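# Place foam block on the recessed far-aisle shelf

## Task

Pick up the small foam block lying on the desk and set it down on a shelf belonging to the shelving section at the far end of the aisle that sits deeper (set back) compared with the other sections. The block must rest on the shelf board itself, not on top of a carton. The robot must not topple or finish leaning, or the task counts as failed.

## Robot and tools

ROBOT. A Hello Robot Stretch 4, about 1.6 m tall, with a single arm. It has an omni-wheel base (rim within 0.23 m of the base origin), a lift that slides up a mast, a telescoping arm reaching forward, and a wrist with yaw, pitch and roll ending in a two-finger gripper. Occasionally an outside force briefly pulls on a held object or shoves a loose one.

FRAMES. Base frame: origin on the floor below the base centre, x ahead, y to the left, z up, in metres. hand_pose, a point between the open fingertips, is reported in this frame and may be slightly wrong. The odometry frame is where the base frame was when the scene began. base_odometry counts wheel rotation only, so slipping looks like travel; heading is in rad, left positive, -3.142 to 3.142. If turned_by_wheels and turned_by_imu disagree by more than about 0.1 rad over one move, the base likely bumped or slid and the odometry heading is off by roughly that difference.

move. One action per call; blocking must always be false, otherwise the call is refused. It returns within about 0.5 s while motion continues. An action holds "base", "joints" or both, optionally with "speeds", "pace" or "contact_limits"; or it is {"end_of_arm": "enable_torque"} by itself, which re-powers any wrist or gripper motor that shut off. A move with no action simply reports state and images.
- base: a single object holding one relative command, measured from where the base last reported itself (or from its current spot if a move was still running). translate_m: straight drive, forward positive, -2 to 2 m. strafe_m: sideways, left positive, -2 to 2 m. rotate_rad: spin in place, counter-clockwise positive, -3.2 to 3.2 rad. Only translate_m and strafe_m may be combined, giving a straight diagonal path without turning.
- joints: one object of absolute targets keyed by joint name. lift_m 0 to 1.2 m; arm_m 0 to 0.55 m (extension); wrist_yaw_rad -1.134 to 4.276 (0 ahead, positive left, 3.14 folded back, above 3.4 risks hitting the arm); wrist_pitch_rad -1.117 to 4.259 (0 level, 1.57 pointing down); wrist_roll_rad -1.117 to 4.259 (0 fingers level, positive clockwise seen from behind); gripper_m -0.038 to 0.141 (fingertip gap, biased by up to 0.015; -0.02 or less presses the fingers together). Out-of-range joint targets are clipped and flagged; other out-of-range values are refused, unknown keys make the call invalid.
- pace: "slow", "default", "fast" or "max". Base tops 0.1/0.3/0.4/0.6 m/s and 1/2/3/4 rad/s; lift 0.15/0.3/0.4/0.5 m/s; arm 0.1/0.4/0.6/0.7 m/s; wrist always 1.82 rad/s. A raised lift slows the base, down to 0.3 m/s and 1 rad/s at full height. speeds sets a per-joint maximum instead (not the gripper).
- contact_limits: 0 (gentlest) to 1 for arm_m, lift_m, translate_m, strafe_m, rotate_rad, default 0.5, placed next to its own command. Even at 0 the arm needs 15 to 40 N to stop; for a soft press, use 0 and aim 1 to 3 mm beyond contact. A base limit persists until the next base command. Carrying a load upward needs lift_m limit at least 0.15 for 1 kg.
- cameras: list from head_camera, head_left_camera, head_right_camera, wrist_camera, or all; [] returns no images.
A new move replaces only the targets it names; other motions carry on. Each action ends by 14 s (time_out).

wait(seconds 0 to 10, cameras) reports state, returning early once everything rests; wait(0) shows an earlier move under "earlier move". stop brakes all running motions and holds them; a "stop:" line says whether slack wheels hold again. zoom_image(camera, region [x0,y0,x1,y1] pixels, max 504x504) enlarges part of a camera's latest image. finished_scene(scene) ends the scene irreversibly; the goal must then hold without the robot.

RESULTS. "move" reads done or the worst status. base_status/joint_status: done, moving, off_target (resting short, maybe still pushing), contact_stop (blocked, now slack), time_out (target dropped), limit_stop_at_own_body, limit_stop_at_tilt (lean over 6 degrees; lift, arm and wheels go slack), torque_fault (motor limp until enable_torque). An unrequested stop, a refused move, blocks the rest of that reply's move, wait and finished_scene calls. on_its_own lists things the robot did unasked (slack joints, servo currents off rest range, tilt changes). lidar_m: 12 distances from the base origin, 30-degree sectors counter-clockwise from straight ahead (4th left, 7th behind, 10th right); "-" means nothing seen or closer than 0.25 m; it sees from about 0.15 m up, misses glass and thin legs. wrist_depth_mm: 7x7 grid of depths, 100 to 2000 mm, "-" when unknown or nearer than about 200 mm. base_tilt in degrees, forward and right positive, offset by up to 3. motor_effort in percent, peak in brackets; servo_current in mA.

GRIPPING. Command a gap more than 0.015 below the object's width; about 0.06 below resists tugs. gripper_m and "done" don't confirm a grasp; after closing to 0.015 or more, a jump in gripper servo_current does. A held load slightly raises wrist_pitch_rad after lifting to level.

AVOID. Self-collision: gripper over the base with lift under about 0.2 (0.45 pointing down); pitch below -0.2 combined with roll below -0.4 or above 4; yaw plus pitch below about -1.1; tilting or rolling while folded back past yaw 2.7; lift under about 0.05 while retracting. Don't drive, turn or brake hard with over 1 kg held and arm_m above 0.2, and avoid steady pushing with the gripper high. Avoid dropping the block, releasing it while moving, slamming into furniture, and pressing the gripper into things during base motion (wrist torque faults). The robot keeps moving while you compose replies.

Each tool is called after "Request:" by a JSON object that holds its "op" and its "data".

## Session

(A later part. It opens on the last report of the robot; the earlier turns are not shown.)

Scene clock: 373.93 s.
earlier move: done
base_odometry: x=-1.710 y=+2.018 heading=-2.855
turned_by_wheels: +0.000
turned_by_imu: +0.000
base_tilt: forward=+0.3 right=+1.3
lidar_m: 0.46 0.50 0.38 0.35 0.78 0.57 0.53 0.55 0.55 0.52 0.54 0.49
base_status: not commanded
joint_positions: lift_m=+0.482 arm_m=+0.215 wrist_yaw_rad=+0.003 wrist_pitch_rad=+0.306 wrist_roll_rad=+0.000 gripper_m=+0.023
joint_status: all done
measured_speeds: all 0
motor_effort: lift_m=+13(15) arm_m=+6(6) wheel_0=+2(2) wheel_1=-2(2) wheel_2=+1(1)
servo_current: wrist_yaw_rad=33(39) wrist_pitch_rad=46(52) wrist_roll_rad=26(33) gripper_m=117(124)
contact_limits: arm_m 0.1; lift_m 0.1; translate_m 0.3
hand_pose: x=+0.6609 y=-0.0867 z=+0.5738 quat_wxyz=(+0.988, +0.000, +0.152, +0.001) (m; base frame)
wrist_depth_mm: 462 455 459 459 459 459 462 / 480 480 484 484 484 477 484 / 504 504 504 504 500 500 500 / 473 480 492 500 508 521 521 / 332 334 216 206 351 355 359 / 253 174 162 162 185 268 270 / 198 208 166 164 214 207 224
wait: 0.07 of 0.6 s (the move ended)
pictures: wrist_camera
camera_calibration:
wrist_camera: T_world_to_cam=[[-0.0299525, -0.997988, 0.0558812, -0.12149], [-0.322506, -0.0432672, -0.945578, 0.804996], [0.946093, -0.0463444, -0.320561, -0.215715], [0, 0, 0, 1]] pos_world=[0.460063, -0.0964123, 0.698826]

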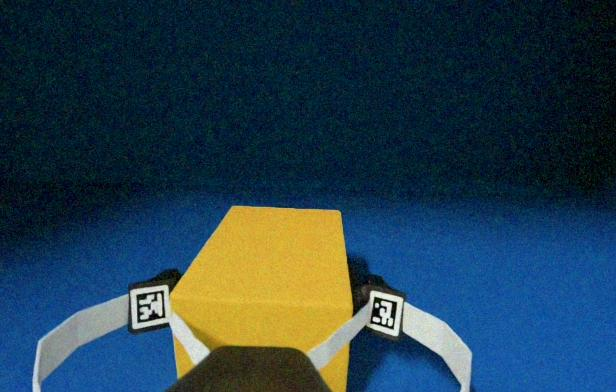

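Request:
{"op": "move", "data": {"joints": {"lift_m": 0.479}, "pace": "slow", "contact_limits": {"lift_m": 0.1}, "blocking": false, "cameras": []}}

Request:
{"op": "wait", "data": {"seconds": 0.5, "cameras": []}}

Request:
{"op": "move", "data": {"joints": {"gripper_m": 0.12}, "pace": "slow", "blocking": false, "cameras": []}}

Request:
{"op": "wait", "data": {"seconds": 2.5, "cameras": ["head_camera", "wrist_camera"]}}

Scene clock: 383.20 s.
move: moving
base_odometry: x=-1.710 y=+2.018 heading=-2.855
turned_by_wheels: +0.000
turned_by_imu: -0.001
base_tilt: forward=+0.4 right=+1.4
lidar_m: 0.46 0.48 0.37 0.35 0.79 0.56 0.54 0.54 0.56 0.52 0.56 0.50
base_status: not commanded
joint_positions: lift_m=+0.479 arm_m=+0.215 wrist_yaw_rad=+0.003 wrist_pitch_rad=+0.306 wrist_roll_rad=+0.000 gripper_m=+0.023
joint_status: lift_m moving
measured_speeds: all 0
motor_effort: lift_m=+14(15) arm_m=+6(6) wheel_0=+2(2) wheel_1=-1(2) wheel_2=+1(1)
servo_current: wrist_yaw_rad=33(46) wrist_pitch_rad=52(59) wrist_roll_rad=26(33) gripper_m=111(124)
contact_limits: arm_m 0.1; lift_m 0.1; translate_m 0.3
hand_pose: x=+0.6609 y=-0.0867 z=+0.5708 quat_wxyz=(+0.988, +0.000, +0.152, +0.001) (m; base frame)
wrist_depth_mm: 462 462 459 459 455 459 462 / 480 480 480 484 480 480 477 / 504 508 504 504 508 504 504 / 462 469 480 492 496 512 517 / 325 329 215 206 343 347 351 / 249 176 162 162 185 264 265 / 193 204 165 164 210 204 221
pictures: none
No camera images: "cameras" was empty.

Scene clock: 383.23 s.
earlier move: done
base_odometry: x=-1.710 y=+2.018 heading=-2.855
turned_by_wheels: +0.000
turned_by_imu: +0.000
base_tilt: forward=+0.4 right=+1.3
lidar_m: 0.46 0.51 0.37 0.37 0.79 0.57 0.55 0.55 0.54 0.49 0.54 0.49
base_status: not commanded
joint_positions: lift_m=+0.479 arm_m=+0.215 wrist_yaw_rad=+0.003 wrist_pitch_rad=+0.306 wrist_roll_rad=+0.000 gripper_m=+0.023
joint_status: all done
measured_speeds: all 0
motor_effort: lift_m=+13(15) arm_m=+6(6) wheel_0=+2(2) wheel_1=-2(2) wheel_2=+1(1)
servo_current: wrist_yaw_rad=46(46) wrist_pitch_rad=52(59) wrist_roll_rad=26(33) gripper_m=111(124)
contact_limits: arm_m 0.1; lift_m 0.1; translate_m 0.3
hand_pose: x=+0.6609 y=-0.0867 z=+0.5708 quat_wxyz=(+0.988, +0.000, +0.152, +0.001) (m; base frame)
wrist_depth_mm: 459 459 459 459 459 455 459 / 477 480 480 480 480 480 480 / 500 508 504 504 508 508 504 / 459 469 480 492 500 508 521 / 325 330 215 206 343 347 351 / 249 176 161 162 185 264 264 / 193 204 166 164 211 203 220
wait: 0.03 of 0.5 s (the move ended)
pictures: none
No camera images: "cameras" was empty.

Scene clock: 383.73 s.
move: moving
base_odometry: x=-1.710 y=+2.018 heading=-2.855
turned_by_wheels: +0.000
turned_by_imu: +0.000
base_tilt: forward=+0.4 right=+1.5
lidar_m: 0.45 0.48 0.37 0.39 0.81 0.55 0.55 0.55 0.56 0.51 0.56 0.51
base_status: not commanded
joint_positions: lift_m=+0.479 arm_m=+0.215 wrist_yaw_rad=+0.003 wrist_pitch_rad=+0.306 wrist_roll_rad=+0.000 gripper_m=+0.033
joint_status: gripper_m moving
measured_speeds: all 0
motor_effort: lift_m=+13(14) arm_m=+6(6) wheel_0=+2(2) wheel_1=-2(2) wheel_2=+1(1)
servo_current: wrist_yaw_rad=39(46) wrist_pitch_rad=52(52) wrist_roll_rad=33(33) gripper_m=59(104)
contact_limits: arm_m 0.1; lift_m 0.1; translate_m 0.3
hand_pose: x=+0.6609 y=-0.0867 z=+0.5708 quat_wxyz=(+0.988, +0.000, +0.152, +0.001) (m; base frame)
wrist_depth_mm: 462 459 459 455 455 459 462 / 480 480 480 484 480 480 480 / 504 504 504 508 508 504 504 / 462 473 484 496 500 512 521 / 325 330 216 206 345 347 351 / 249 183 164 164 187 265 265 / 200 204 168 167 211 204 220
pictures: none
No camera images: "cameras" was empty.

Scene clock: 386.23 s.
earlier move: moving
base_odometry: x=-1.710 y=+2.018 heading=-2.855
turned_by_wheels: +0.000
turned_by_imu: -0.001
base_tilt: forward=+0.4 right=+1.4
lidar_m: 0.45 0.49 0.39 0.37 0.79 0.55 0.52 0.56 0.55 0.50 0.56 0.51
base_status: not commanded
joint_positions: lift_m=+0.479 arm_m=+0.215 wrist_yaw_rad=+0.003 wrist_pitch_rad=+0.304 wrist_roll_rad=+0.000 gripper_m=+0.107
joint_status: gripper_m moving
measured_speeds: all 0
motor_effort: lift_m=+14(14) arm_m=+6(6) wheel_0=+2(2) wheel_1=-2(2) wheel_2=+1(1)
servo_current: wrist_yaw_rad=39(46) wrist_pitch_rad=46(59) wrist_roll_rad=26(33) gripper_m=39(104)
contact_limits: arm_m 0.1; lift_m 0.1; translate_m 0.3
hand_pose: x=+0.6611 y=-0.0867 z=+0.5714 quat_wxyz=(+0.988, +0.000, +0.151, +0.001) (m; base frame)
wrist_depth_mm: 459 455 459 462 459 462 469 / 477 480 484 484 484 484 488 / 504 504 504 504 504 508 508 / 469 477 488 500 504 517 530 / 329 334 220 211 351 351 355 / 251 234 183 181 202 265 266 / 210 198 195 - 204 213 222
wait: 2.50 s; no rest
pictures: head_camera, wrist_camera
camera_calibration:
wrist_camera: T_world_to_cam=[[-0.0300642, -0.997988, 0.0558154, -0.121236], [-0.320613, -0.0432618, -0.946222, 0.801857], [0.946733, -0.0463425, -0.318667, -0.218168], [0, 0, 0, 1]] pos_world=[0.459988, -0.0964126, 0.695979]

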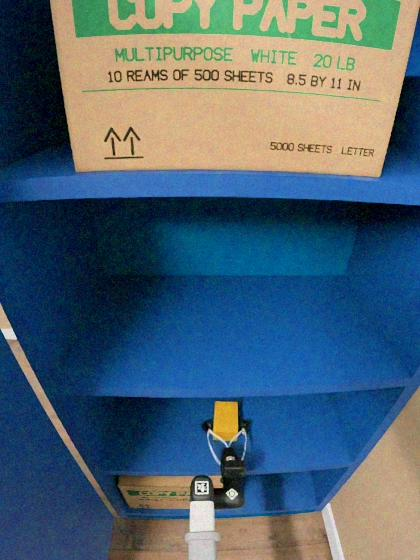

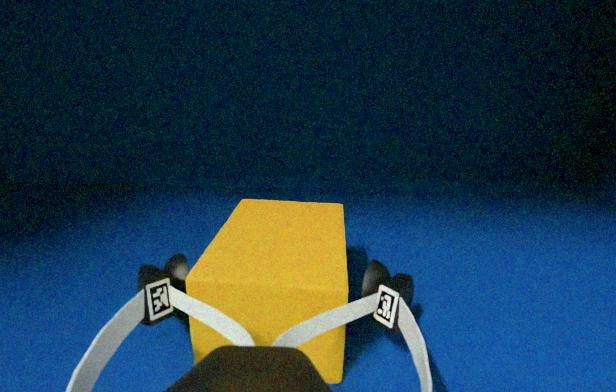

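Request:
{"op": "move", "data": {"joints": {"gripper_m": 0.138}, "blocking": false, "cameras": []}}

Request:
{"op": "wait", "data": {"seconds": 0.8, "cameras": []}}

Request:
{"op": "move", "data": {"joints": {"arm_m": 0.02}, "pace": "default", "blocking": false, "cameras": []}}

Request:
{"op": "wait", "data": {"seconds": 1.5, "cameras": ["head_camera", "wrist_camera"]}}

Scene clock: 392.63 s.
earlier move: done
move: moving
base_odometry: x=-1.710 y=+2.018 heading=-2.855
turned_by_wheels: +0.000
turned_by_imu: -0.001
base_tilt: forward=+0.4 right=+1.4
lidar_m: 0.47 0.50 0.38 0.38 0.79 0.55 0.53 0.56 0.56 0.53 0.56 0.50
base_status: not commanded
joint_positions: lift_m=+0.479 arm_m=+0.215 wrist_yaw_rad=+0.003 wrist_pitch_rad=+0.304 wrist_roll_rad=+0.000 gripper_m=+0.132
joint_status: gripper_m moving
measured_speeds: all 0
motor_effort: lift_m=+13(14) arm_m=+6(6) wheel_0=+2(2) wheel_1=-2(2) wheel_2=+1(1)
servo_current: wrist_yaw_rad=33(46) wrist_pitch_rad=33(59) wrist_roll_rad=26(33) gripper_m=72(78)
contact_limits: arm_m 0.1; lift_m 0.1; translate_m 0.3
hand_pose: x=+0.6611 y=-0.0867 z=+0.5714 quat_wxyz=(+0.988, +0.000, +0.151, +0.001) (m; base frame)
wrist_depth_mm: 462 459 455 462 459 462 469 / 480 480 484 484 484 484 484 / 504 504 504 508 508 508 512 / 466 473 480 496 500 517 525 / 327 334 222 210 347 349 355 / 250 233 183 180 202 264 267 / 208 198 194 134 211 212 222
pictures: none
No camera images: "cameras" was empty.

Scene clock: 393.20 s.
earlier move: done
base_odometry: x=-1.710 y=+2.018 heading=-2.855
turned_by_wheels: +0.000
turned_by_imu: +0.000
base_tilt: forward=+0.4 right=+1.6
lidar_m: 0.45 0.51 0.38 0.37 0.77 0.54 0.53 0.57 0.55 0.52 0.55 0.49
base_status: not commanded
joint_positions: lift_m=+0.479 arm_m=+0.215 wrist_yaw_rad=+0.003 wrist_pitch_rad=+0.304 wrist_roll_rad=+0.000 gripper_m=+0.138
joint_status: all done
measured_speeds: all 0
motor_effort: lift_m=+14(14) arm_m=+6(6) wheel_0=+2(2) wheel_1=-2(2) wheel_2=+1(1)
servo_current: wrist_yaw_rad=46(46) wrist_pitch_rad=39(59) wrist_roll_rad=33(33) gripper_m=46(91)
contact_limits: arm_m 0.1; lift_m 0.1; translate_m 0.3
hand_pose: x=+0.6611 y=-0.0867 z=+0.5714 quat_wxyz=(+0.988, +0.000, +0.151, +0.001) (m; base frame)
wrist_depth_mm: 459 459 459 462 462 459 466 / 477 480 480 484 484 484 484 / 504 508 504 508 508 512 512 / 466 477 484 496 508 517 525 / 327 334 222 211 349 349 355 / 250 198 182 179 201 265 266 / 208 205 193 135 211 213 221
wait: 0.57 of 0.8 s (the move ended)
pictures: none
No camera images: "cameras" was empty.

Scene clock: 393.70 s.
move: moving
base_odometry: x=-1.710 y=+2.018 heading=-2.855
turned_by_wheels: +0.000
turned_by_imu: +0.000
base_tilt: forward=+0.3 right=+1.4
lidar_m: 0.47 0.50 0.37 0.36 0.80 0.56 0.53 0.55 0.55 0.52 0.55 0.49
base_status: not commanded
joint_positions: lift_m=+0.479 arm_m=+0.163 wrist_yaw_rad=+0.003 wrist_pitch_rad=+0.304 wrist_roll_rad=+0.000 gripper_m=+0.138
joint_status: arm_m moving
measured_speeds: translate_m=+0.000 strafe_m=+0.000 rotate_rad=+0.000 lift_m=+0.000 arm_m=-0.198 wrist_yaw_rad=+0.000 wrist_pitch_rad=+0.000 wrist_roll_rad=+0.000
motor_effort: lift_m=+13(14) arm_m=-6(9) wheel_0=+2(2) wheel_1=-2(2) wheel_2=+1(1)
servo_current: wrist_yaw_rad=33(46) wrist_pitch_rad=39(52) wrist_roll_rad=33(33) gripper_m=46(52)
contact_limits: lift_m 0.1; translate_m 0.3
hand_pose: x=+0.6091 y=-0.0867 z=+0.5714 quat_wxyz=(+0.988, +0.000, +0.151, +0.001) (m; base frame)
wrist_depth_mm: 504 504 500 500 504 500 504 / 530 525 525 530 525 525 525 / 554 554 554 554 554 554 549 / 469 477 484 306 508 521 521 / 327 334 237 227 347 351 355 / 251 198 236 235 206 265 266 / 209 199 215 156 212 213 222
pictures: none
No camera images: "cameras" was empty.

Scene clock: 394.87 s.
earlier move: done
base_odometry: x=-1.710 y=+2.018 heading=-2.855
turned_by_wheels: +0.000
turned_by_imu: +0.000
base_tilt: forward=+0.3 right=+1.4
lidar_m: 0.46 0.49 0.39 0.36 0.81 0.56 0.53 0.56 0.54 0.51 0.55 0.48
base_status: not commanded
joint_positions: lift_m=+0.479 arm_m=+0.020 wrist_yaw_rad=+0.003 wrist_pitch_rad=+0.304 wrist_roll_rad=+0.000 gripper_m=+0.138
joint_status: all done
measured_speeds: all 0
motor_effort: lift_m=+13(14) arm_m=-6(11) wheel_0=+2(2) wheel_1=-2(2) wheel_2=+1(1)
servo_current: wrist_yaw_rad=33(52) wrist_pitch_rad=39(59) wrist_roll_rad=26(33) gripper_m=52(52)
contact_limits: lift_m 0.1; translate_m 0.3
hand_pose: x=+0.4665 y=-0.0867 z=+0.5714 quat_wxyz=(+0.988, +0.000, +0.151, +0.001) (m; base frame)
wrist_depth_mm: - 640 640 640 640 647 - / - 661 668 676 676 668 - / - 691 699 699 715 715 - / 469 477 445 375 512 521 484 / 329 336 340 343 349 353 359 / 282 196 285 285 199 290 293 / 462 449 473 - - - -
wait: 1.17 of 1.5 s (the move ended)
pictures: head_camera, wrist_camera
camera_calibration:
wrist_camera: T_world_to_cam=[[-0.0300642, -0.997988, 0.0558156, -0.127085], [-0.320613, -0.043262, -0.946222, 0.739476], [0.946733, -0.0463426, -0.318667, -0.0339655], [0, 0, 0, 1]] pos_world=[0.265421, -0.0964126, 0.695978]

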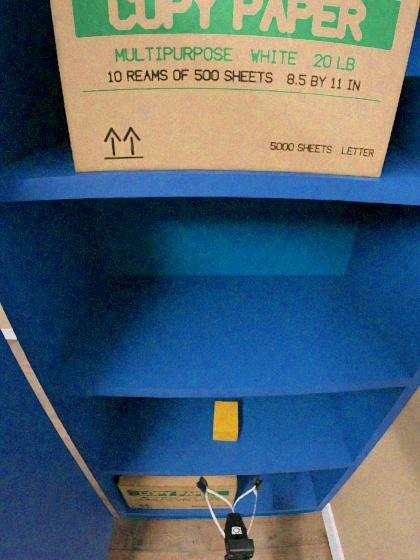

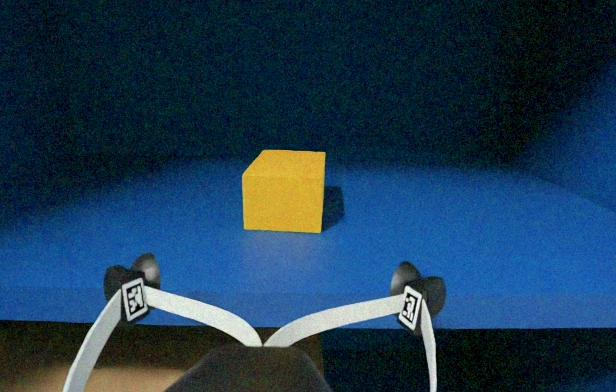

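Block is on the shelf, well inside. Finishing scene 1.

Request:
{"op": "finished_scene", "data": {"scene": 1}}

The scene is finished: the task was done.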